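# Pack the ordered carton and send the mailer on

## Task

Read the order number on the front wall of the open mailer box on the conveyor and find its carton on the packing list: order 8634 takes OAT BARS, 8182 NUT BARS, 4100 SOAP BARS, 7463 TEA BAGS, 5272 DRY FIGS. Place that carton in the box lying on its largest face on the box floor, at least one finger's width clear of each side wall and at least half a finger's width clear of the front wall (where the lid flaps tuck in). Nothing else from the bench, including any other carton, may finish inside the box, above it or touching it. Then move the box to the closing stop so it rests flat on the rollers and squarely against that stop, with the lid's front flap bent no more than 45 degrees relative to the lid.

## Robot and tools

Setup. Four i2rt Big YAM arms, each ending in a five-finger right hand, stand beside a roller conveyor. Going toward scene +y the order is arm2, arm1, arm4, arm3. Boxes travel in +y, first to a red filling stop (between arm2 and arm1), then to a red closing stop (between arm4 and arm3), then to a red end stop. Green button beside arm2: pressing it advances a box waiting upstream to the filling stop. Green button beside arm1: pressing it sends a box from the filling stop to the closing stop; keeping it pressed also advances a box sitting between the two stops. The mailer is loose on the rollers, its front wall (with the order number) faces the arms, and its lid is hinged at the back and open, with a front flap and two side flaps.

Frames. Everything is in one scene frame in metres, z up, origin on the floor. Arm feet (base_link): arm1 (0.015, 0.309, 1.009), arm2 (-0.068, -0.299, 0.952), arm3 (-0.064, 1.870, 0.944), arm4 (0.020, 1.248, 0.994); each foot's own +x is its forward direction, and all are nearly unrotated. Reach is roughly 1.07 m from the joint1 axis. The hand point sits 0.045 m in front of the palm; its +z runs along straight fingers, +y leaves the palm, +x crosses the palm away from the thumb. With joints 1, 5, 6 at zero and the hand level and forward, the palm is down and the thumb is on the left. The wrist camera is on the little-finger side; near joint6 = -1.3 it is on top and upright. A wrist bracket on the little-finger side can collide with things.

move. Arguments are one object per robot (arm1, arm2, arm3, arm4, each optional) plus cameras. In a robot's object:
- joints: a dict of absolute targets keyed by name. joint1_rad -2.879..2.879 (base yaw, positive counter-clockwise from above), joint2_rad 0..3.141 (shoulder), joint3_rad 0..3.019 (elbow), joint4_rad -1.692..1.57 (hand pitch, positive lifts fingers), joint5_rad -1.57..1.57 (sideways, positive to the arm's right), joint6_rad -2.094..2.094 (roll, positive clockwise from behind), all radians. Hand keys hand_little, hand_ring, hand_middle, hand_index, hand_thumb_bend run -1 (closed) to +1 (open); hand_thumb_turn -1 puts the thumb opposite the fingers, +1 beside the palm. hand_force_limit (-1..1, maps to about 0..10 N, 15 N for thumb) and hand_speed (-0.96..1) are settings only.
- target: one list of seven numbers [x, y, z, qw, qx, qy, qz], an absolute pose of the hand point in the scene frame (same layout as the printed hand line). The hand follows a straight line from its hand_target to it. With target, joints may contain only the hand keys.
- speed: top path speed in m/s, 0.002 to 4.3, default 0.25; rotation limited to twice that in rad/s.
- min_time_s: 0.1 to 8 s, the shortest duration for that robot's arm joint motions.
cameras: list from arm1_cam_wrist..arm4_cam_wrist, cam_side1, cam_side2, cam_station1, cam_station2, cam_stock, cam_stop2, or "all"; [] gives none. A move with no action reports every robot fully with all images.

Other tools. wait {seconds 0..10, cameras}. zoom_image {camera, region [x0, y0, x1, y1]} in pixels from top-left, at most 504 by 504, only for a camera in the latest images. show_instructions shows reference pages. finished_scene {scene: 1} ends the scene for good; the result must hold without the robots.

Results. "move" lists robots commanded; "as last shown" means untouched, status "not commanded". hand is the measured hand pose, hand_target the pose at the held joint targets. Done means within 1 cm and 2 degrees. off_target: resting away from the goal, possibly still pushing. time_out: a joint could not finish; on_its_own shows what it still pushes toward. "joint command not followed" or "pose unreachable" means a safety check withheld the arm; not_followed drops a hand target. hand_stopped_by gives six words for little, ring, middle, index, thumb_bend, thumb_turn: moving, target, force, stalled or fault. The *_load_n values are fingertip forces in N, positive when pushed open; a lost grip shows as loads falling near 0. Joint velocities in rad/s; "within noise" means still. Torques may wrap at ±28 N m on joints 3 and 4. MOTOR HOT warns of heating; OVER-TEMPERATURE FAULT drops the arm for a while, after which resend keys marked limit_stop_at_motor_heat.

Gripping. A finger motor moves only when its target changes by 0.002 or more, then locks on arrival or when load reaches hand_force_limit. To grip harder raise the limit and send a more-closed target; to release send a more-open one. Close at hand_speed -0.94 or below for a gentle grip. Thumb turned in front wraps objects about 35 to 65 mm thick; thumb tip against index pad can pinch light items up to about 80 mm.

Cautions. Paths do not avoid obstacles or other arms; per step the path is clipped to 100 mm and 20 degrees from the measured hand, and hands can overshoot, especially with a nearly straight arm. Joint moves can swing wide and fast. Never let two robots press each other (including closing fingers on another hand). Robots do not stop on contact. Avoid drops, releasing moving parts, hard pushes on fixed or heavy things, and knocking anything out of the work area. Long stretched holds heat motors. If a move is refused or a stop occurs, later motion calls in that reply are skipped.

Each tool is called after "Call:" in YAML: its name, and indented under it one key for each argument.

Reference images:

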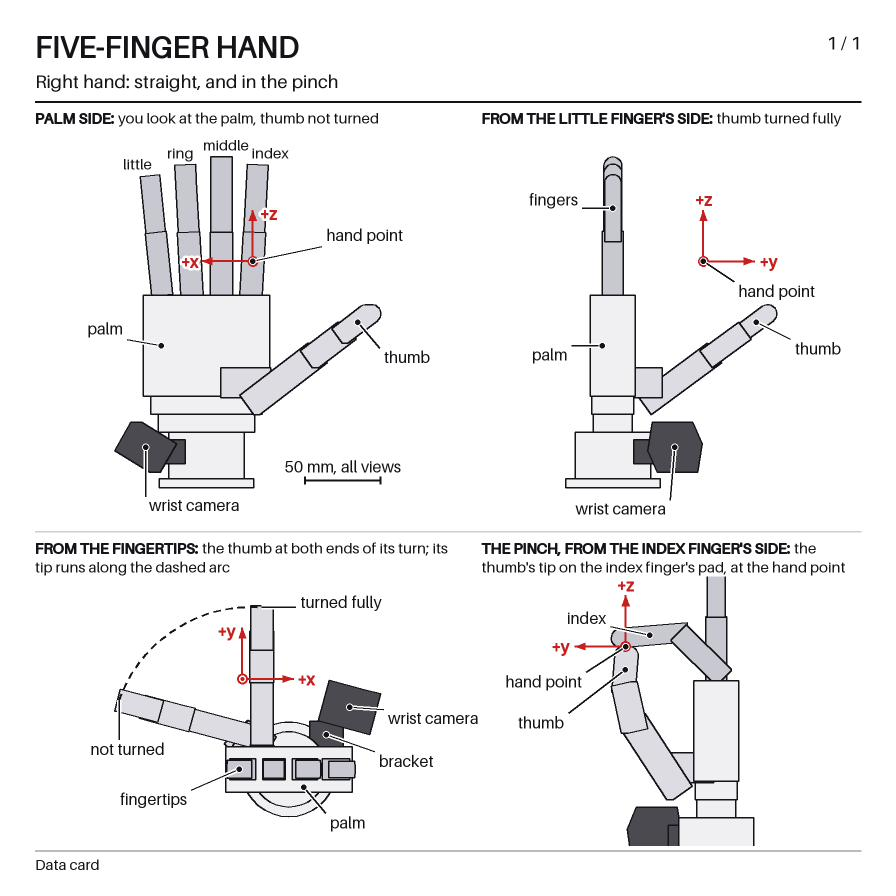

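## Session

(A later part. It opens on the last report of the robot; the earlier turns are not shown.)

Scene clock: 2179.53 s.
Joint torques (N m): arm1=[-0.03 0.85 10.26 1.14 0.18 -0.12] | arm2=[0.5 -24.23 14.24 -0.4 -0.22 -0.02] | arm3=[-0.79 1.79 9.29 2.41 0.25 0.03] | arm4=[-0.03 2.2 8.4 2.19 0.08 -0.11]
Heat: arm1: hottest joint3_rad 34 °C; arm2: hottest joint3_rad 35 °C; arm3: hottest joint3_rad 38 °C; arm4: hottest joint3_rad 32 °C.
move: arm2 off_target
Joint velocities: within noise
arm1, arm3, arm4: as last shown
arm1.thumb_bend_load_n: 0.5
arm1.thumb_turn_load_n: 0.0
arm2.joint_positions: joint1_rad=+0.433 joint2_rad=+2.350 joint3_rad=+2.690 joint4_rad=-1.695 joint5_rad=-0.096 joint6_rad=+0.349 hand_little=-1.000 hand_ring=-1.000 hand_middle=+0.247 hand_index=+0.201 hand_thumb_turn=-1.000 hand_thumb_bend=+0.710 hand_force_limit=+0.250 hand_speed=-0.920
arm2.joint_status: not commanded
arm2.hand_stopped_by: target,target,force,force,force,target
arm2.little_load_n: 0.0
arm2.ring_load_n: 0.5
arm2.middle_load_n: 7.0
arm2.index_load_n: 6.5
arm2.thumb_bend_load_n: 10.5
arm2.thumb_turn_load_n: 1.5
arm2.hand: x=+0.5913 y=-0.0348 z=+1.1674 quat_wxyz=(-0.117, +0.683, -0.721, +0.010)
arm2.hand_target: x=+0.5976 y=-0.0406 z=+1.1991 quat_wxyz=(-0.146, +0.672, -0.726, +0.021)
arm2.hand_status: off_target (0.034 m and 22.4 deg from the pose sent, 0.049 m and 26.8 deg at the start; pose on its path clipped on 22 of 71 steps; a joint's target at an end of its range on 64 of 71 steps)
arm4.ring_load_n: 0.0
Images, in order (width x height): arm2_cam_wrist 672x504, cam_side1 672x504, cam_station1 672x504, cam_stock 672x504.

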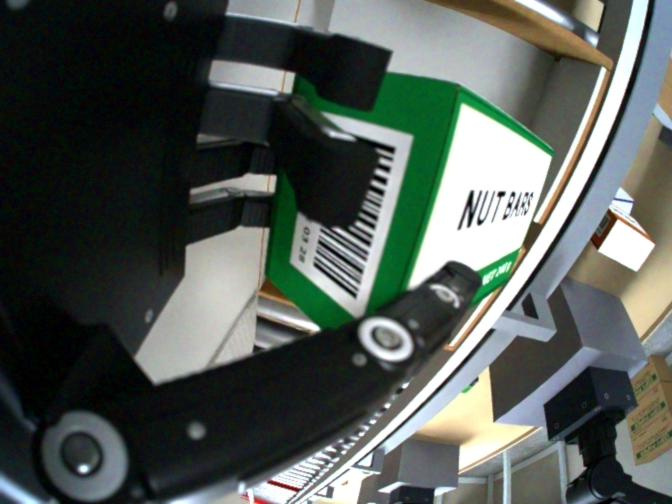

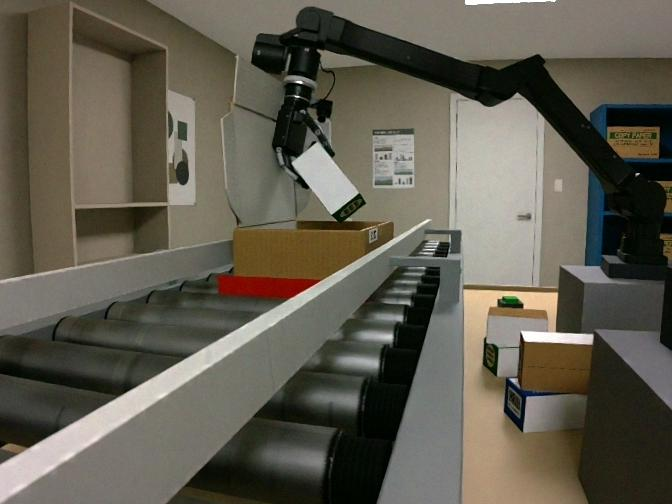

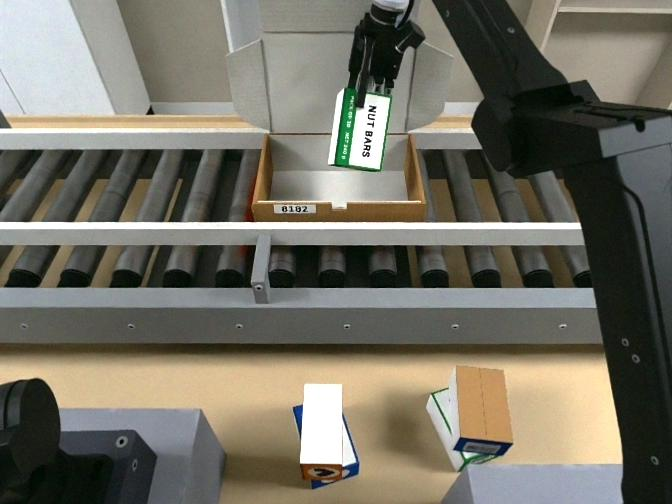

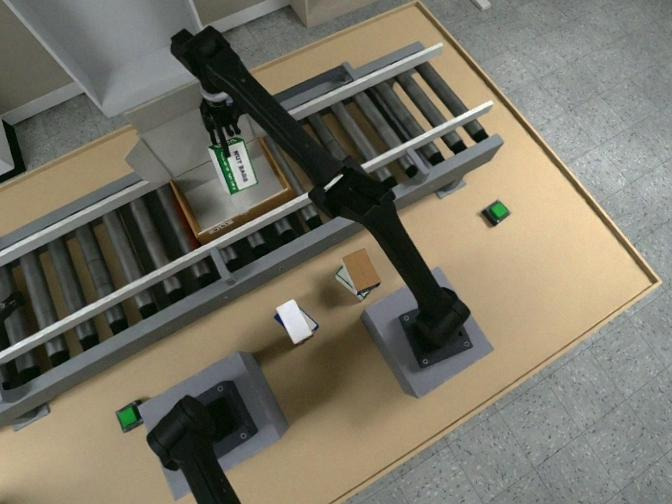

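Call:
move:
  cameras: ["cam_side1","cam_station1","arm2_cam_wrist","arm1_cam_wrist"]

Scene clock: 2225.37 s.
Joint torques (N m): arm1=[-0.03 0.97 10.24 1.14 0.19 -0.12] | arm2=[0.56 -24.18 14.23 -0.42 -0.24 0] | arm3=[-0.91 1.79 9.32 2.43 0.25 0.02] | arm4=[0.09 2.37 8.39 2.17 0.05 -0.17]
Heat: arm1: hottest joint3_rad 34 °C; arm2: hottest joint3_rad 36 °C; arm3: hottest joint3_rad 38 °C; arm4: hottest joint3_rad 32 °C.
Joint velocities: within noise
arm1.joint_positions: joint1_rad=+0.293 joint2_rad=+0.570 joint3_rad=+1.359 joint4_rad=-1.128 joint5_rad=+0.126 joint6_rad=-1.093 hand_little=+0.700 hand_ring=+0.700 hand_middle=+0.700 hand_index=+0.700 hand_thumb_turn=-1.000 hand_thumb_bend=+1.000 hand_force_limit=+0.000 hand_speed=+0.000
arm1.joint_status: not commanded
arm1.hand_stopped_by: target,target,target,target,target,target
arm1.little_load_n: 0.0
arm1.ring_load_n: 0.0
arm1.middle_load_n: 0.0
arm1.index_load_n: 0.0
arm1.thumb_bend_load_n: 0.0
arm1.thumb_turn_load_n: 0.5
arm1.hand: x=+0.2642 y=+0.3199 z=+1.5313 quat_wxyz=(-0.180, +0.810, -0.102, +0.548) (m; scene frame)
arm1.hand_target: x=+0.2610 y=+0.3192 z=+1.5437 quat_wxyz=(-0.181, +0.807, -0.096, +0.554) (m; scene frame)
arm1.hand_status: not commanded
arm2.joint_positions: joint1_rad=+0.433 joint2_rad=+2.350 joint3_rad=+2.690 joint4_rad=-1.695 joint5_rad=-0.096 joint6_rad=+0.350 hand_little=-1.000 hand_ring=-1.000 hand_middle=+0.247 hand_index=+0.201 hand_thumb_turn=-1.000 hand_thumb_bend=+0.710 hand_force_limit=+0.250 hand_speed=-0.920
arm2.joint_status: not commanded
arm2.hand_stopped_by: target,target,force,force,force,target
arm2.little_load_n: 0.0
arm2.ring_load_n: 0.0
arm2.middle_load_n: 7.0
arm2.index_load_n: 6.5
arm2.thumb_bend_load_n: 11.0
arm2.thumb_turn_load_n: 1.5
arm2.hand: x=+0.5913 y=-0.0348 z=+1.1674 quat_wxyz=(-0.117, +0.683, -0.721, +0.010) (m; scene frame)
arm2.hand_target: x=+0.5976 y=-0.0406 z=+1.1991 quat_wxyz=(-0.146, +0.672, -0.726, +0.021) (m; scene frame)
arm2.hand_status: off_target (0.034 m and 22.4 deg from the pose sent, 0.049 m and 26.8 deg at the start; pose on its path clipped on 22 of 71 steps; a joint's target at an end of its range on 64 of 71 steps)
arm3.joint_positions: joint1_rad=+0.166 joint2_rad=+0.628 joint3_rad=+1.395 joint4_rad=-1.333 joint5_rad=+0.111 joint6_rad=-1.362 hand_little=+1.000 hand_ring=+1.000 hand_middle=+1.000 hand_index=+1.000 hand_thumb_turn=+1.000 hand_thumb_bend=+1.000 hand_force_limit=+0.000 hand_speed=-0.800
arm3.joint_status: not commanded
arm3.hand_stopped_by: target,target,target,target,target,target
arm3.little_load_n: 0.0
arm3.ring_load_n: 0.0
arm3.middle_load_n: 0.0
arm3.index_load_n: 0.0
arm3.thumb_bend_load_n: 0.0
arm3.thumb_turn_load_n: -0.5
arm3.hand: x=+0.1650 y=+1.8151 z=+1.4428 quat_wxyz=(-0.016, +0.869, -0.086, +0.487) (m; scene frame)
arm3.hand_target: x=+0.1635 y=+1.8151 z=+1.4505 quat_wxyz=(-0.018, +0.865, -0.086, +0.494) (m; scene frame)
arm3.hand_status: not commanded
arm4.joint_positions: joint1_rad=+0.155 joint2_rad=+0.622 joint3_rad=+1.456 joint4_rad=-1.388 joint5_rad=+0.173 joint6_rad=-1.420 hand_little=+1.000 hand_ring=+1.000 hand_middle=+1.000 hand_index=+1.000 hand_thumb_turn=+1.000 hand_thumb_bend=+1.000 hand_force_limit=+0.000 hand_speed=-0.800
arm4.joint_status: not commanded
arm4.hand_stopped_by: target,target,target,target,target,target
arm4.little_load_n: 0.0
arm4.ring_load_n: 0.0
arm4.middle_load_n: 0.0
arm4.index_load_n: 0.0
arm4.thumb_bend_load_n: 0.0
arm4.thumb_turn_load_n: 0.0
arm4.hand: x=+0.2375 y=+1.2137 z=+1.5169 quat_wxyz=(-0.016, +0.869, -0.004, +0.494) (m; scene frame)
arm4.hand_target: x=+0.2362 y=+1.2134 z=+1.5254 quat_wxyz=(-0.019, +0.864, -0.005, +0.503) (m; scene frame)
arm4.hand_status: not commanded
pictures: arm1_cam_wrist, arm2_cam_wrist, cam_side1, cam_station1
Images, in order (width x height): arm1_cam_wrist 672x504, arm2_cam_wrist 672x504, cam_side1 672x504, cam_station1 672x504.

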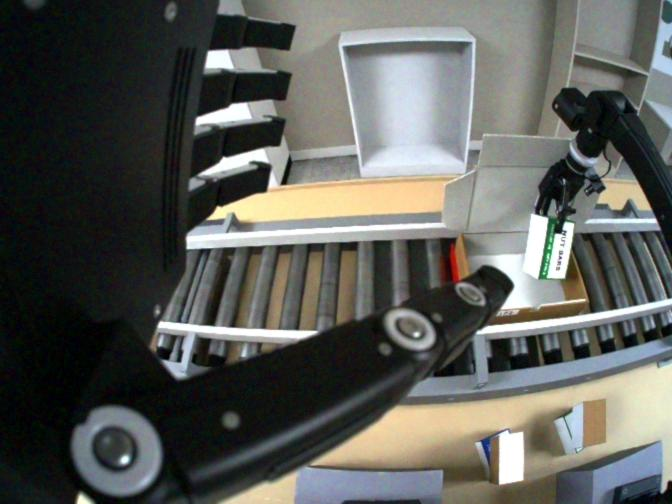

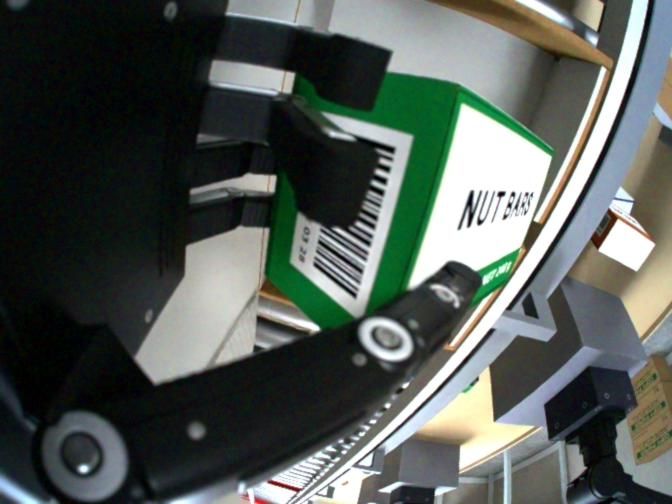

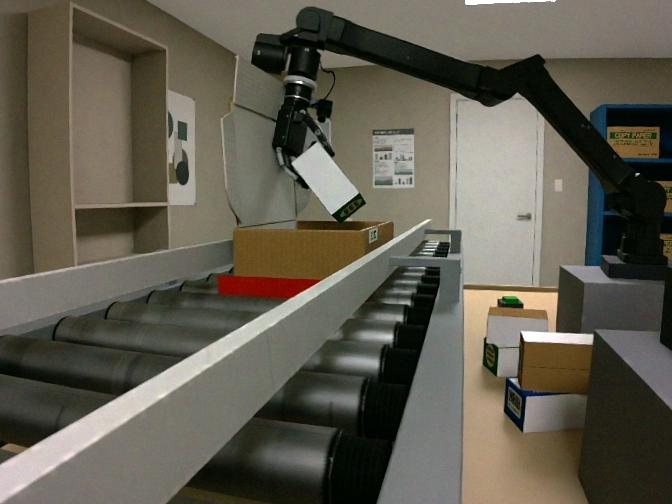

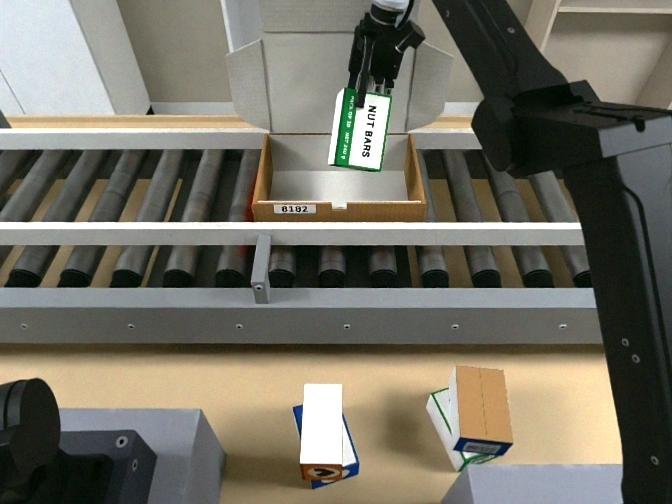

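Call:
move:
  arm2: {"target": [0.607, -0.042, 1.10, 0.0, -0.7071, 0.7071, 0.0], "speed": 0.06}
  cameras: ["cam_side1","cam_station1","arm1_cam_wrist"]

Scene clock: 2264.00 s.
Joint torques (N m): arm1=[-0.03 0.91 10.25 1.17 0.19 -0.12] | arm2=[2.02 -25 13.75 -0.65 -0.01 -0.22] | arm3=[-0.79 1.79 9.31 2.43 0.25 0.02] | arm4=[0.09 2.26 8.42 2.21 0.06 -0.15]
Heat: arm1: hottest joint3_rad 34 °C; arm2: hottest joint3_rad 38 °C; arm3: hottest joint3_rad 38 °C; arm4: hottest joint3_rad 32 °C.
move: arm2 off_target
Joint velocities: within noise
arm1, arm3, arm4: as last shown
arm1.thumb_turn_load_n: 0.0
arm2.joint_positions: joint1_rad=+0.433 joint2_rad=+2.480 joint3_rad=+2.695 joint4_rad=-1.695 joint5_rad=-0.017 joint6_rad=+0.323 hand_little=-1.000 hand_ring=-1.000 hand_middle=+0.247 hand_index=+0.201 hand_thumb_turn=-1.000 hand_thumb_bend=+0.710 hand_force_limit=+0.250 hand_speed=-0.920
arm2.joint_status: not commanded
arm2.hand_stopped_by: target,target,force,force,force,target
arm2.little_load_n: 0.0
arm2.ring_load_n: 0.0
arm2.middle_load_n: 7.0
arm2.index_load_n: 7.0
arm2.thumb_bend_load_n: 10.5
arm2.thumb_turn_load_n: 1.5
arm2.hand: x=+0.6014 y=-0.0498 z=+1.0748 quat_wxyz=(-0.044, +0.693, -0.720, +0.018)
arm2.hand_target: x=+0.6051 y=-0.0426 z=+1.0995 quat_wxyz=(-0.066, +0.698, -0.713, +0.030)
arm2.hand_status: off_target (0.027 m and 5.9 deg from the pose sent, 0.070 m and 13.9 deg at the start; a joint's target at an end of its range on 91 of 94 steps)
arm3.thumb_turn_load_n: 0.0
pictures: arm1_cam_wrist, cam_side1, cam_station1
Images, in order (width x height): arm1_cam_wrist 672x504, cam_side1 672x504, cam_station1 672x504.

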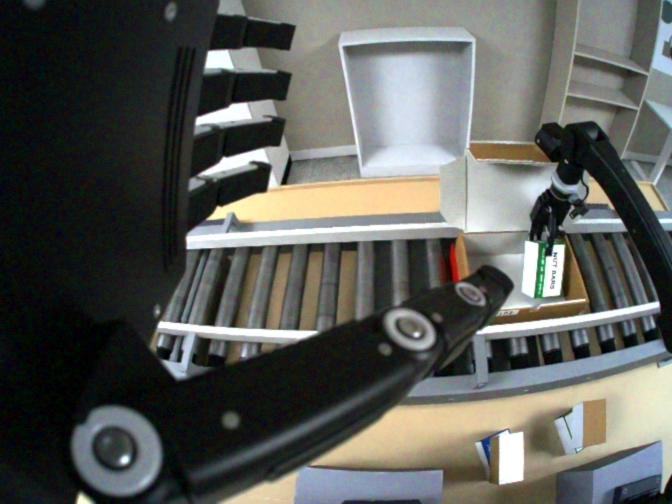

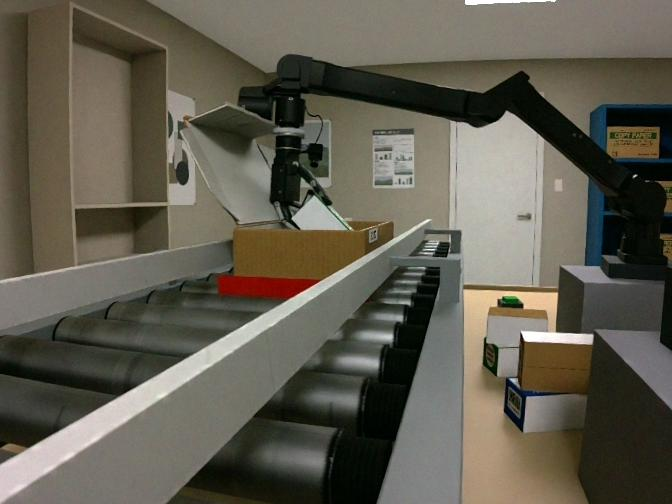

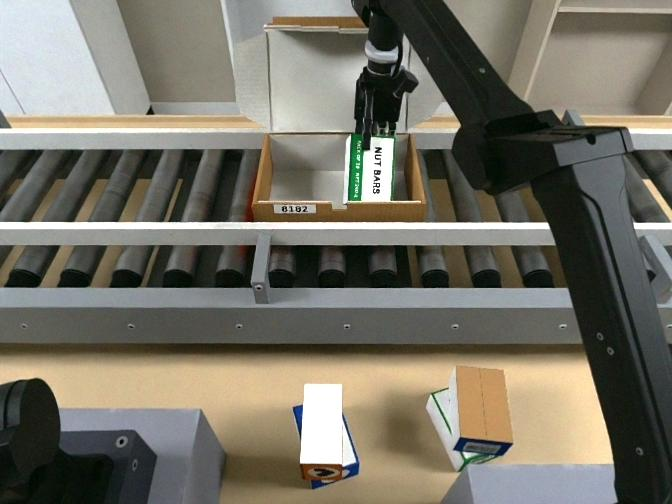

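Call:
move:
  arm2: {"target": [0.57, -0.042, 1.18, 0.0923, -0.7011, 0.7011, -0.0923], "speed": 0.08}
  cameras: ["cam_side1","cam_station1","arm1_cam_wrist"]

Scene clock: 2279.43 s.
Joint torques (N m): arm1=[-0.15 0.91 10.26 1.14 0.19 -0.12] | arm2=[2.2 -26.93 9.26 0.49 0.09 -0.13] | arm3=[-0.85 1.79 9.32 2.44 0.25 0.03] | arm4=[-0.26 1.9 8.38 2.33 0.04 -0.12]
Heat: arm1: hottest joint3_rad 34 °C; arm2: hottest joint3_rad 38 °C; arm3: hottest joint3_rad 38 °C; arm4: hottest joint3_rad 32 °C.
move: arm2 off_target
Joint velocities: within noise
arm1, arm3, arm4: as last shown
arm2.joint_positions: joint1_rad=+0.470 joint2_rad=+2.250 joint3_rad=+2.466 joint4_rad=-1.612 joint5_rad=+0.076 joint6_rad=+0.322 hand_little=-1.000 hand_ring=-1.000 hand_middle=+0.247 hand_index=+0.201 hand_thumb_turn=-1.000 hand_thumb_bend=+0.710 hand_force_limit=+0.250 hand_speed=-0.920
arm2.joint_status: not commanded
arm2.hand_stopped_by: target,target,force,force,force,target
arm2.little_load_n: 0.0
arm2.ring_load_n: 0.0
arm2.middle_load_n: 7.0
arm2.index_load_n: 6.5
arm2.thumb_bend_load_n: 11.0
arm2.thumb_turn_load_n: 2.0
arm2.hand: x=+0.5718 y=-0.0503 z=+1.1431 quat_wxyz=(-0.061, +0.701, -0.706, +0.077)
arm2.hand_target: x=+0.5692 y=-0.0425 z=+1.1795 quat_wxyz=(-0.092, +0.701, -0.701, +0.092)
arm2.hand_status: off_target (0.038 m and 4.0 deg from the pose sent, 0.110 m and 10.4 deg at the start)
arm4.thumb_turn_load_n: 0.5
pictures: arm1_cam_wrist, cam_side1, cam_station1
Images, in order (width x height): arm1_cam_wrist 672x504, cam_side1 672x504, cam_station1 672x504.

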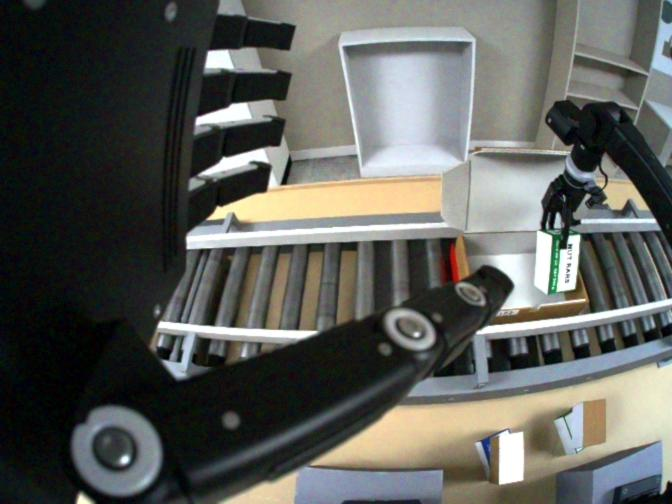

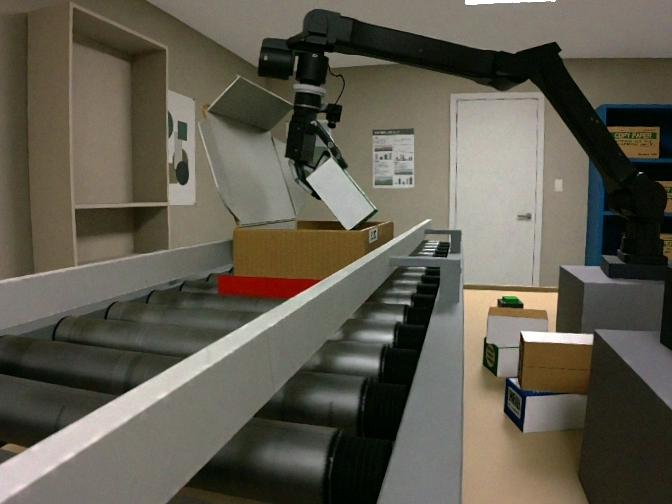

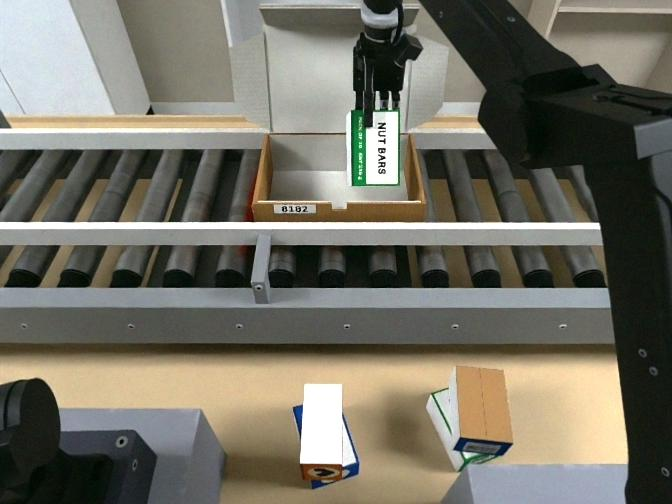

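Call:
wait:
  seconds: 0.5
  cameras: ["cam_side1","cam_side2","cam_stock"]

Call:
zoom_image:
  camera: "cam_side1"
  region: [160, 20, 420, 300]

Scene clock: 2293.17 s.
Joint torques (N m): arm1=[-0.03 0.91 10.25 1.13 0.18 -0.13] | arm2=[2.26 -26.93 9.24 0.4 0.09 -0.13] | arm3=[-0.85 1.79 9.31 2.43 0.25 0.02] | arm4=[0.21 1.96 8.42 2.18 0.03 -0.12]
Heat: arm1: hottest joint3_rad 34 °C; arm2: hottest joint3_rad 37 °C; arm3: hottest joint3_rad 38 °C; arm4: hottest joint3_rad 32 °C.
Joint velocities: within noise
arm1.joint_positions: joint1_rad=+0.293 joint2_rad=+0.570 joint3_rad=+1.359 joint4_rad=-1.128 joint5_rad=+0.126 joint6_rad=-1.093 hand_little=+0.700 hand_ring=+0.700 hand_middle=+0.700 hand_index=+0.700 hand_thumb_turn=-1.000 hand_thumb_bend=+1.000 hand_force_limit=+0.000 hand_speed=+0.000
arm1.joint_status: not commanded
arm1.hand_stopped_by: target,target,target,target,target,target
arm1.little_load_n: 0.0
arm1.ring_load_n: 0.0
arm1.middle_load_n: 0.0
arm1.index_load_n: -0.5
arm1.thumb_bend_load_n: 0.0
arm1.thumb_turn_load_n: 0.0
arm1.hand: x=+0.2642 y=+0.3199 z=+1.5313 quat_wxyz=(-0.180, +0.810, -0.102, +0.548)
arm1.hand_target: x=+0.2610 y=+0.3192 z=+1.5437 quat_wxyz=(-0.181, +0.807, -0.096, +0.554)
arm1.hand_status: not commanded
arm2.joint_positions: joint1_rad=+0.470 joint2_rad=+2.250 joint3_rad=+2.466 joint4_rad=-1.612 joint5_rad=+0.076 joint6_rad=+0.322 hand_little=-1.000 hand_ring=-1.000 hand_middle=+0.247 hand_index=+0.201 hand_thumb_turn=-1.000 hand_thumb_bend=+0.710 hand_force_limit=+0.250 hand_speed=-0.920
arm2.joint_status: not commanded
arm2.hand_stopped_by: target,target,force,force,force,target
arm2.little_load_n: 0.0
arm2.ring_load_n: 0.0
arm2.middle_load_n: 7.0
arm2.index_load_n: 6.5
arm2.thumb_bend_load_n: 11.0
arm2.thumb_turn_load_n: 1.5
arm2.hand: x=+0.5718 y=-0.0503 z=+1.1431 quat_wxyz=(-0.061, +0.701, -0.706, +0.077)
arm2.hand_target: x=+0.5692 y=-0.0425 z=+1.1795 quat_wxyz=(-0.092, +0.701, -0.701, +0.092)
arm2.hand_status: off_target (0.038 m and 4.0 deg from the pose sent, 0.110 m and 10.4 deg at the start)
arm3.joint_positions: joint1_rad=+0.166 joint2_rad=+0.628 joint3_rad=+1.395 joint4_rad=-1.333 joint5_rad=+0.111 joint6_rad=-1.362 hand_little=+1.000 hand_ring=+1.000 hand_middle=+1.000 hand_index=+1.000 hand_thumb_turn=+1.000 hand_thumb_bend=+1.000 hand_force_limit=+0.000 hand_speed=-0.800
arm3.joint_status: not commanded
arm3.hand_stopped_by: target,target,target,target,target,target
arm3.little_load_n: 0.0
arm3.ring_load_n: 0.0
arm3.middle_load_n: 0.0
arm3.index_load_n: 0.0
arm3.thumb_bend_load_n: 0.0
arm3.thumb_turn_load_n: 0.0
arm3.hand: x=+0.1650 y=+1.8151 z=+1.4428 quat_wxyz=(-0.016, +0.869, -0.086, +0.487)
arm3.hand_target: x=+0.1635 y=+1.8151 z=+1.4505 quat_wxyz=(-0.018, +0.865, -0.086, +0.494)
arm3.hand_status: not commanded
arm4.joint_positions: joint1_rad=+0.155 joint2_rad=+0.622 joint3_rad=+1.456 joint4_rad=-1.388 joint5_rad=+0.173 joint6_rad=-1.420 hand_little=+1.000 hand_ring=+1.000 hand_middle=+1.000 hand_index=+1.000 hand_thumb_turn=+1.000 hand_thumb_bend=+1.000 hand_force_limit=+0.000 hand_speed=-0.800
arm4.joint_status: not commanded
arm4.hand_stopped_by: target,target,target,target,target,target
arm4.little_load_n: 0.0
arm4.ring_load_n: 0.0
arm4.middle_load_n: 0.0
arm4.index_load_n: 0.5
arm4.thumb_bend_load_n: 0.0
arm4.thumb_turn_load_n: 0.0
arm4.hand: x=+0.2375 y=+1.2137 z=+1.5169 quat_wxyz=(-0.016, +0.869, -0.004, +0.494)
arm4.hand_target: x=+0.2362 y=+1.2134 z=+1.5254 quat_wxyz=(-0.019, +0.864, -0.005, +0.503)
arm4.hand_status: not commanded
wait: 0.50 s; at rest from the start
Images, in order (width x height): cam_side1 672x504, cam_side2 672x504, cam_stock 672x504.

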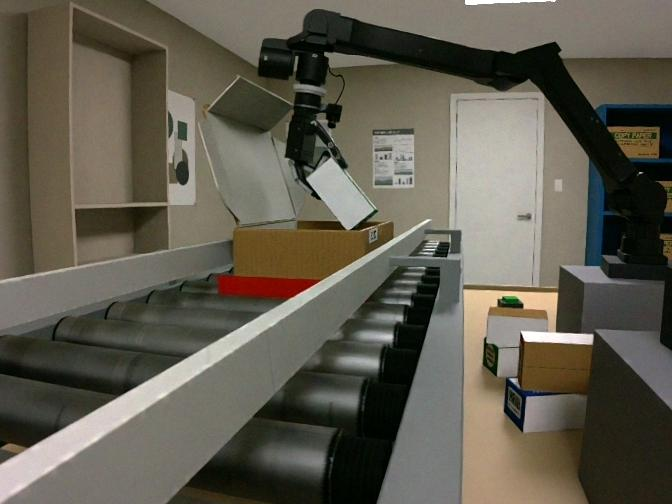

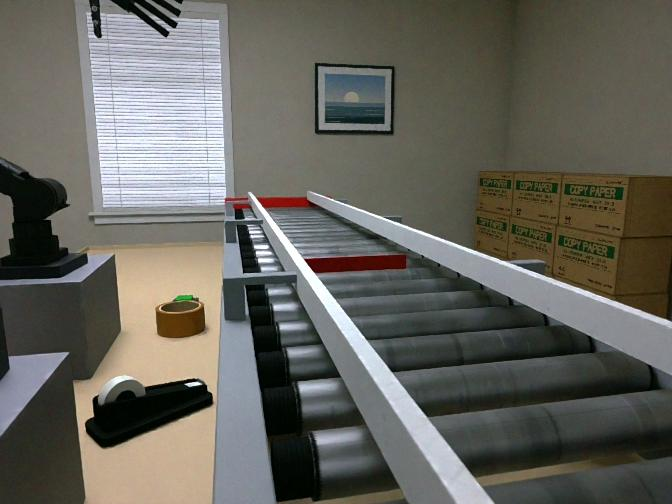

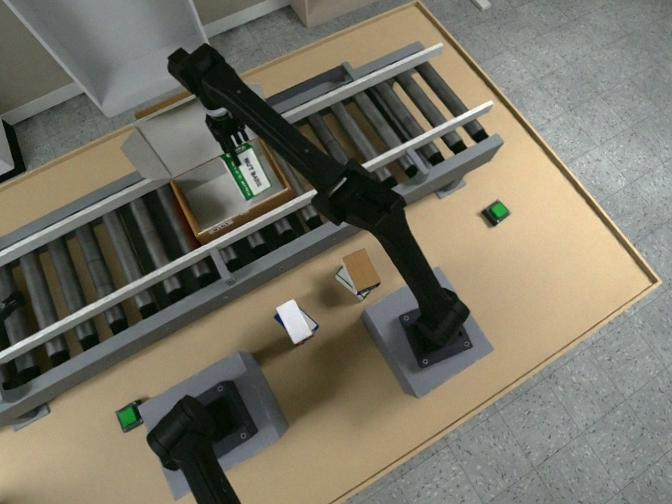

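Scaled by 1.800 from the camera's image (finer frame: 960x720).

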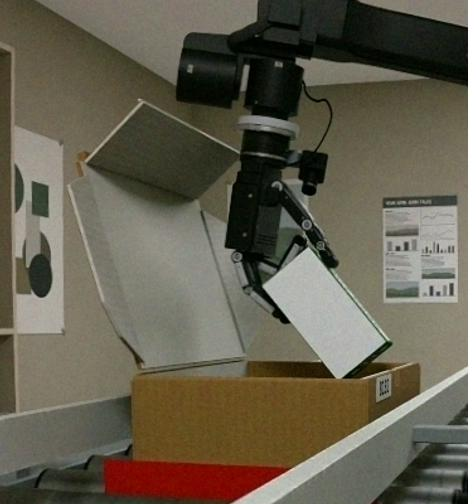

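Call:
move:
  arm2: {"target": [0.53, -0.04, 1.25, 0, 0, 1, 0], "speed": 0.2}
  cameras: ["cam_side1","cam_station1","arm1_cam_wrist"]

Scene clock: 2349.43 s.
Joint torques (N m): arm1=[-0.03 1.08 10.26 1.11 0.18 -0.12] | arm2=[2.02 -22.89 9.31 -0.49 -0.27 -0.08] | arm3=[-0.73 1.79 9.31 2.43 0.25 0.02] | arm4=[0.32 2.32 8.34 2.19 0.08 -0.12]
Heat: arm1: hottest joint3_rad 34 °C; arm2: hottest joint3_rad 35 °C; arm3: hottest joint3_rad 38 °C; arm4: hottest joint3_rad 32 °C.
move: arm2 off_target
Joint velocities: within noise
arm1, arm3, arm4: as last shown
arm1.index_load_n: 0.0
arm2.joint_positions: joint1_rad=+0.470 joint2_rad=+1.940 joint3_rad=+2.110 joint4_rad=-1.699 joint5_rad=-0.009 joint6_rad=+1.896 hand_little=-1.000 hand_ring=-1.000 hand_middle=+0.247 hand_index=+0.201 hand_thumb_turn=-1.000 hand_thumb_bend=+0.710 hand_force_limit=+0.250 hand_speed=-0.920
arm2.joint_status: not commanded
arm2.hand_stopped_by: target,target,force,force,force,target
arm2.little_load_n: 0.0
arm2.ring_load_n: 0.0
arm2.middle_load_n: 7.0
arm2.index_load_n: 6.5
arm2.thumb_bend_load_n: 10.5
arm2.thumb_turn_load_n: 1.5
arm2.hand: x=+0.5396 y=-0.0441 z=+1.2127 quat_wxyz=(-0.022, -0.002, -1.000, -0.008)
arm2.hand_target: x=+0.5295 y=-0.0404 z=+1.2486 quat_wxyz=(-0.045, -0.002, -0.999, -0.020)
arm2.hand_status: off_target (0.039 m and 2.7 deg from the pose sent, 0.115 m and 90.1 deg at the start; a joint's target at an end of its range on 106 of 146 steps)
arm4.little_load_n: 0.5
arm4.ring_load_n: -0.5
arm4.index_load_n: 0.0
pictures: arm1_cam_wrist, cam_side1, cam_station1
Images, in order (width x height): arm1_cam_wrist 672x504, cam_side1 672x504, cam_station1 672x504.

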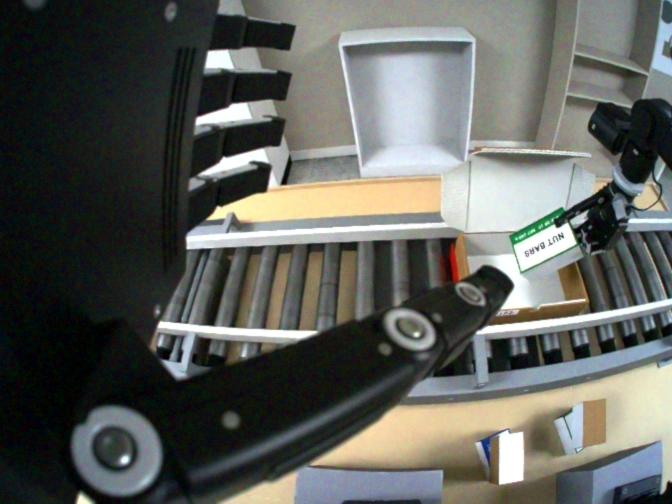

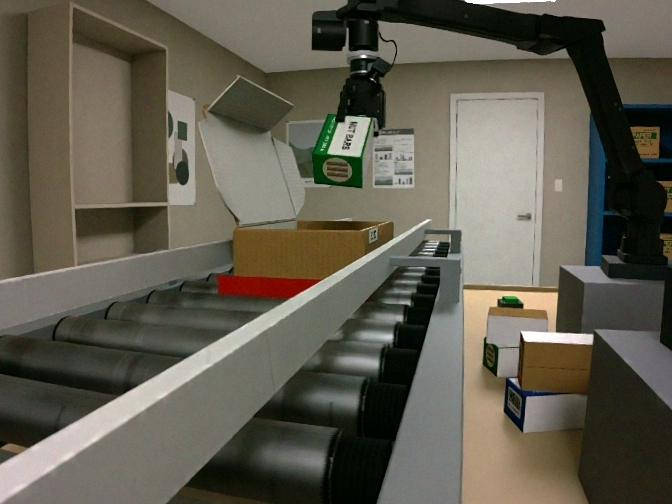

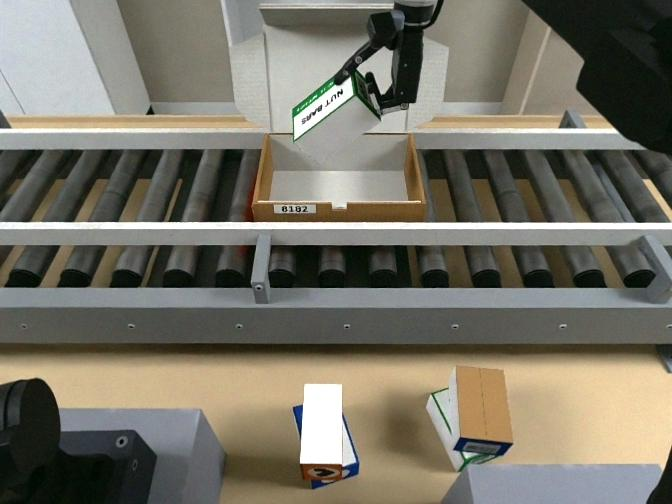

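Call:
move:
  arm2: {"target": [0.562, -0.045, 1.13, 0, 0, 0.9945, 0.1045], "speed": 0.1}
  cameras: ["cam_side1","cam_station1","arm1_cam_wrist"]

Scene clock: 2374.40 s.
Joint torques (N m): arm1=[-0.03 0.91 10.25 1.13 0.19 -0.12] | arm2=[0.85 -21.19 9.65 0.34 -0.47 -0.27] | arm3=[-0.85 1.85 9.31 2.41 0.25 0.02] | arm4=[0.09 2.32 8.31 2.18 0.03 -0.16]
Heat: arm1: hottest joint3_rad 34 °C; arm2: hottest joint3_rad 35 °C; arm3: hottest joint3_rad 38 °C; arm4: hottest joint3_rad 32 °C.
move: arm2 off_target
Joint velocities: within noise
arm1, arm3, arm4: as last shown
arm1.thumb_bend_load_n: 0.5
arm2.joint_positions: joint1_rad=+0.411 joint2_rad=+2.002 joint3_rad=+1.905 joint4_rad=-1.477 joint5_rad=-0.200 joint6_rad=+1.837 hand_little=-1.000 hand_ring=-1.000 hand_middle=+0.247 hand_index=+0.201 hand_thumb_turn=-1.000 hand_thumb_bend=+0.710 hand_force_limit=+0.250 hand_speed=-0.920
arm2.joint_status: not commanded
arm2.hand_stopped_by: target,target,force,force,force,target
arm2.little_load_n: 0.0
arm2.ring_load_n: 0.0
arm2.middle_load_n: 7.0
arm2.index_load_n: 7.0
arm2.thumb_bend_load_n: 10.5
arm2.thumb_turn_load_n: 1.5
arm2.hand: x=+0.5529 y=-0.0415 z=+1.1089 quat_wxyz=(+0.024, -0.002, -0.995, -0.093)
arm2.hand_target: x=+0.5615 y=-0.0452 z=+1.1301 quat_wxyz=(+0.000, +0.000, -0.995, -0.104)
arm2.hand_status: off_target (0.023 m and 3.1 deg from the pose sent, 0.086 m and 11.4 deg at the start)
arm4.little_load_n: -0.5
arm4.ring_load_n: 0.0
pictures: arm1_cam_wrist, cam_side1, cam_station1
Images, in order (width x height): arm1_cam_wrist 672x504, cam_side1 672x504, cam_station1 672x504.

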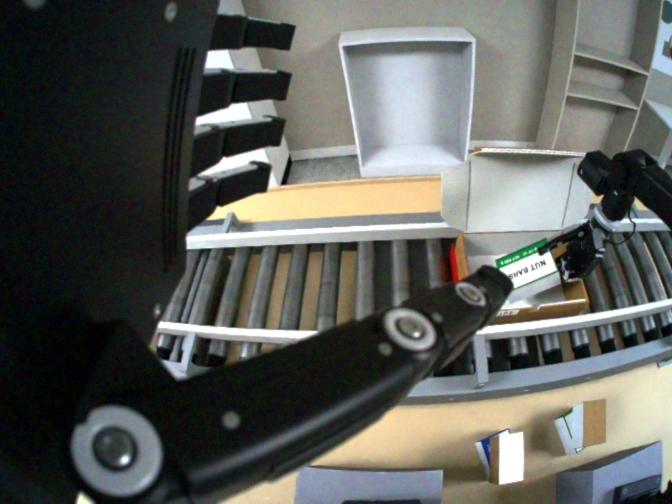

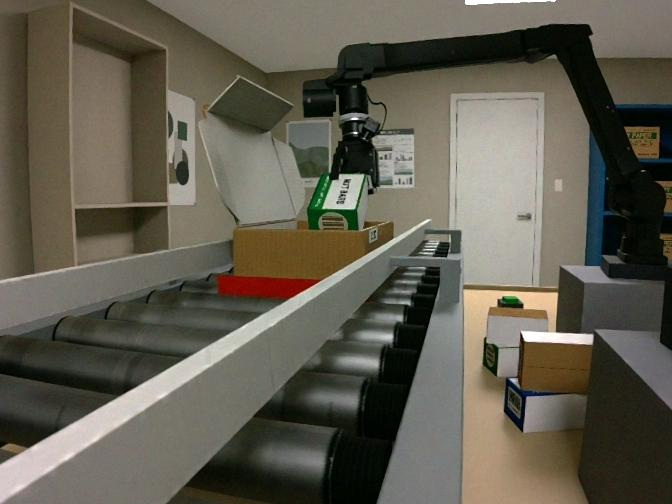

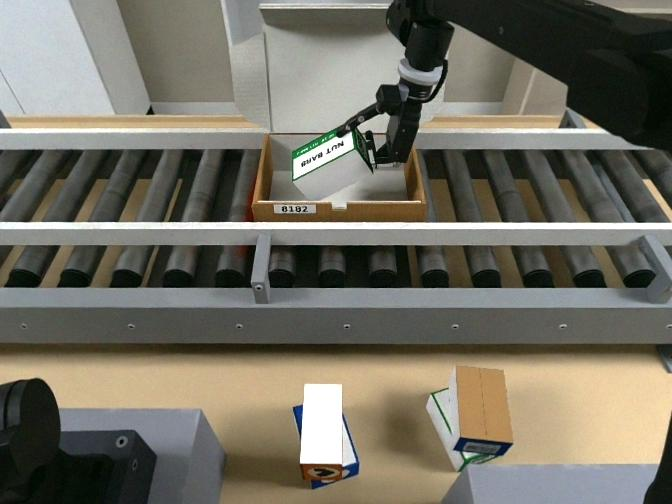

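Call:
move:
  arm2: {"target": [0.587, -0.036, 1.06, 0, 0, 0.9945, 0.1045], "speed": 0.08}
  cameras: ["cam_side1","cam_station1","arm1_cam_wrist","arm2_cam_wrist"]

Scene clock: 2394.87 s.
Joint torques (N m): arm1=[-0.09 0.97 10.25 1.14 0.18 -0.13] | arm2=[0.97 -21.19 9.14 0.35 -0.37 -0.21] | arm3=[-0.73 1.79 9.31 2.43 0.25 0.02] | arm4=[-0.03 2.2 8.38 2.36 0.06 -0.15]
Heat: arm1: hottest joint3_rad 34 °C; arm2: hottest joint3_rad 35 °C; arm3: hottest joint3_rad 38 °C; arm4: hottest joint3_rad 32 °C.
move: arm2 off_target
Joint velocities: within noise
arm1, arm3, arm4: as last shown
arm1.thumb_bend_load_n: 0.0
arm2.joint_positions: joint1_rad=+0.411 joint2_rad=+2.097 joint3_rad=+1.890 joint4_rad=-1.353 joint5_rad=-0.203 joint6_rad=+1.836 hand_little=-1.000 hand_ring=-1.000 hand_middle=+0.247 hand_index=+0.201 hand_thumb_turn=-1.000 hand_thumb_bend=+0.710 hand_force_limit=+0.250 hand_speed=-0.920
arm2.joint_status: not commanded
arm2.hand_stopped_by: target,target,force,force,force,target
arm2.little_load_n: 0.5
arm2.ring_load_n: 0.0
arm2.middle_load_n: 7.0
arm2.index_load_n: 6.5
arm2.thumb_bend_load_n: 10.5
arm2.thumb_turn_load_n: 2.5
arm2.hand: x=+0.5781 y=-0.0347 z=+1.0461 quat_wxyz=(+0.018, -0.001, -0.995, -0.096)
arm2.hand_target: x=+0.5867 y=-0.0362 z=+1.0599 quat_wxyz=(+0.000, +0.000, -0.995, -0.104)
arm2.hand_status: off_target (0.017 m and 2.3 deg from the pose sent, 0.060 m and 3.1 deg at the start)
arm4.little_load_n: 0.0
pictures: arm1_cam_wrist, arm2_cam_wrist, cam_side1, cam_station1
Images, in order (width x height): arm1_cam_wrist 672x504, arm2_cam_wrist 672x504, cam_side1 672x504, cam_station1 672x504.

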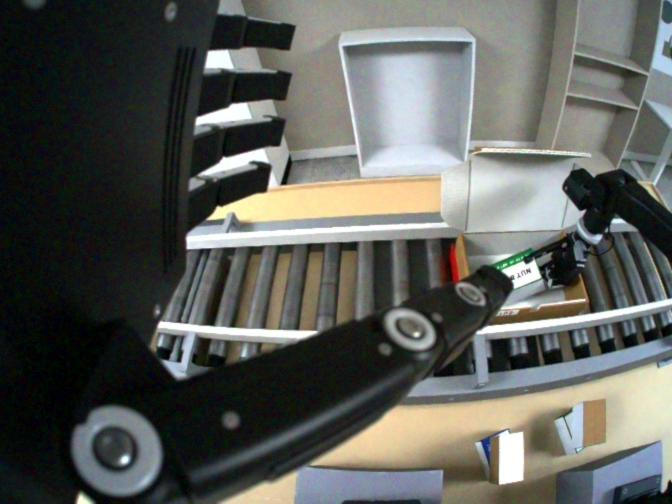

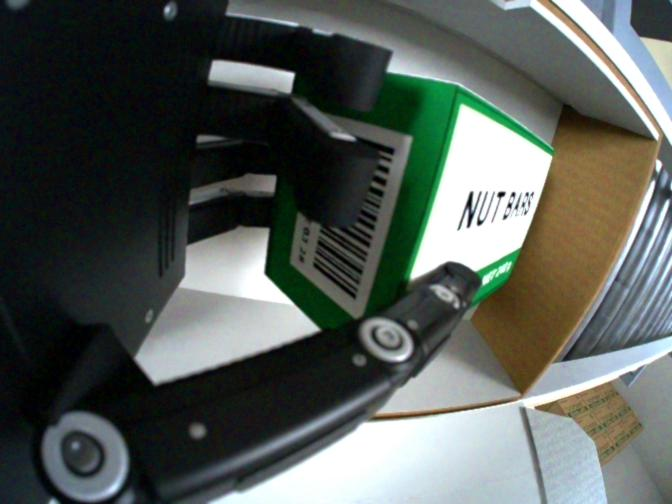

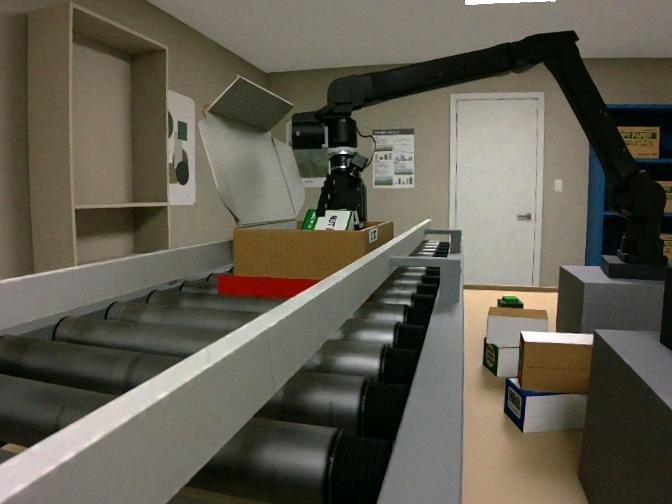

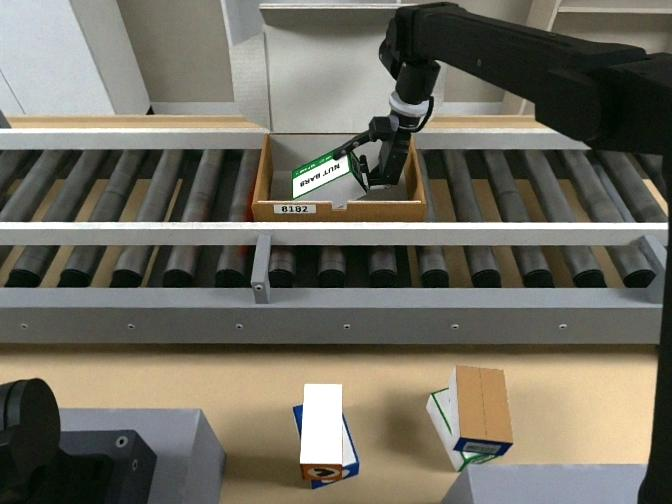

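Call:
move:
  arm2: {"target": [0.587, -0.036, 1.02, 0, 0, 0.9945, 0.1045], "speed": 0.05}
  cameras: ["cam_side1","cam_station1","arm1_cam_wrist","arm2_cam_wrist"]

Call:
zoom_image:
  camera: "cam_station1"
  region: [240, 100, 440, 240]

Scene clock: 2407.23 s.
Joint torques (N m): arm1=[-0.03 0.91 10.28 1.18 0.19 -0.12] | arm2=[1.32 -18.84 7.39 0.39 -0.07 -0.2] | arm3=[-0.79 1.79 9.31 2.43 0.25 0.02] | arm4=[-0.15 2.02 8.38 2.28 0.07 -0.15]
Heat: arm1: hottest joint3_rad 35 °C; arm2: hottest joint3_rad 35 °C; arm3: hottest joint3_rad 38 °C; arm4: hottest joint3_rad 32 °C.
move: arm2 off_target
Joint velocities: within noise
arm1, arm3, arm4: as last shown
arm1.middle_load_n: -0.5
arm2.joint_positions: joint1_rad=+0.406 joint2_rad=+2.097 joint3_rad=+1.845 joint4_rad=-1.262 joint5_rad=-0.213 joint6_rad=+1.836 hand_little=-1.000 hand_ring=-1.000 hand_middle=+0.247 hand_index=+0.201 hand_thumb_turn=-1.000 hand_thumb_bend=+0.710 hand_force_limit=+0.250 hand_speed=-0.920
arm2.joint_status: not commanded
arm2.hand_stopped_by: target,target,force,force,force,target
arm2.little_load_n: 0.0
arm2.ring_load_n: 0.0
arm2.middle_load_n: 2.0
arm2.index_load_n: 7.0
arm2.thumb_bend_load_n: 8.0
arm2.thumb_turn_load_n: 1.0
arm2.hand: x=+0.5867 y=-0.0343 z=+1.0329 quat_wxyz=(-0.003, -0.001, -0.994, -0.107)
arm2.hand_target: x=+0.5867 y=-0.0361 z=+1.0199 quat_wxyz=(+0.000, +0.000, -0.995, -0.104)
arm2.hand_status: off_target (0.013 m and 0.5 deg from the pose sent, 0.028 m and 2.3 deg at the start)
pictures: arm1_cam_wrist, arm2_cam_wrist, cam_side1, cam_station1
Images, in order (width x height): arm1_cam_wrist 672x504, arm2_cam_wrist 672x504, cam_side1 672x504, cam_station1 672x504.

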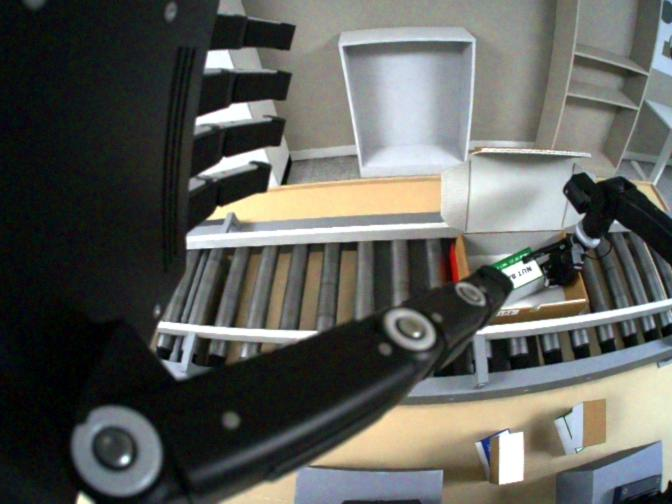

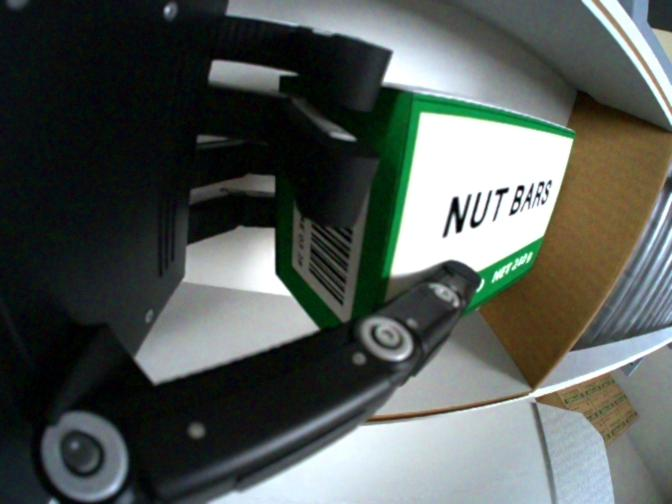

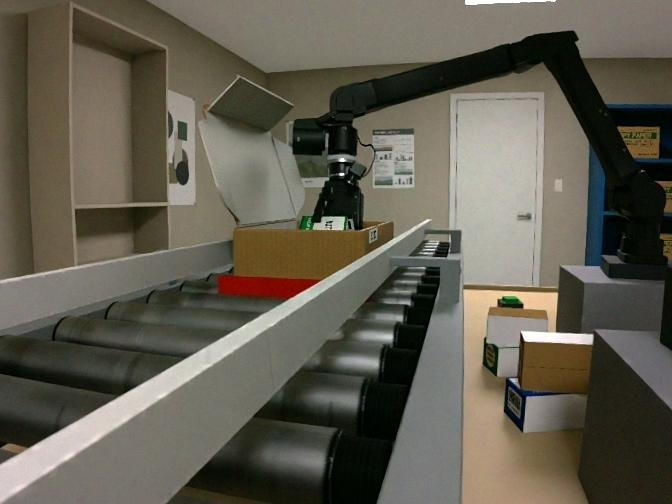

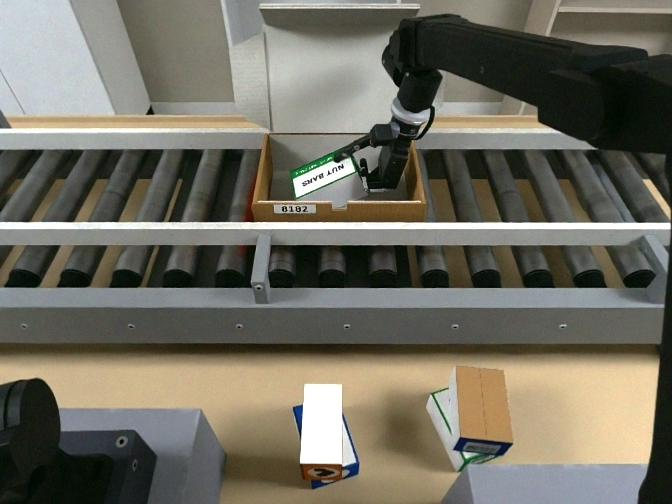

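Scaled by 2.520 from the camera's image (finer frame: 960x720).

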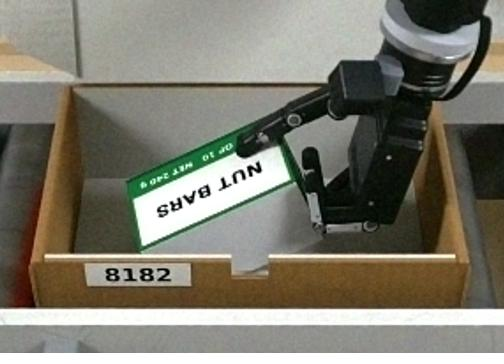

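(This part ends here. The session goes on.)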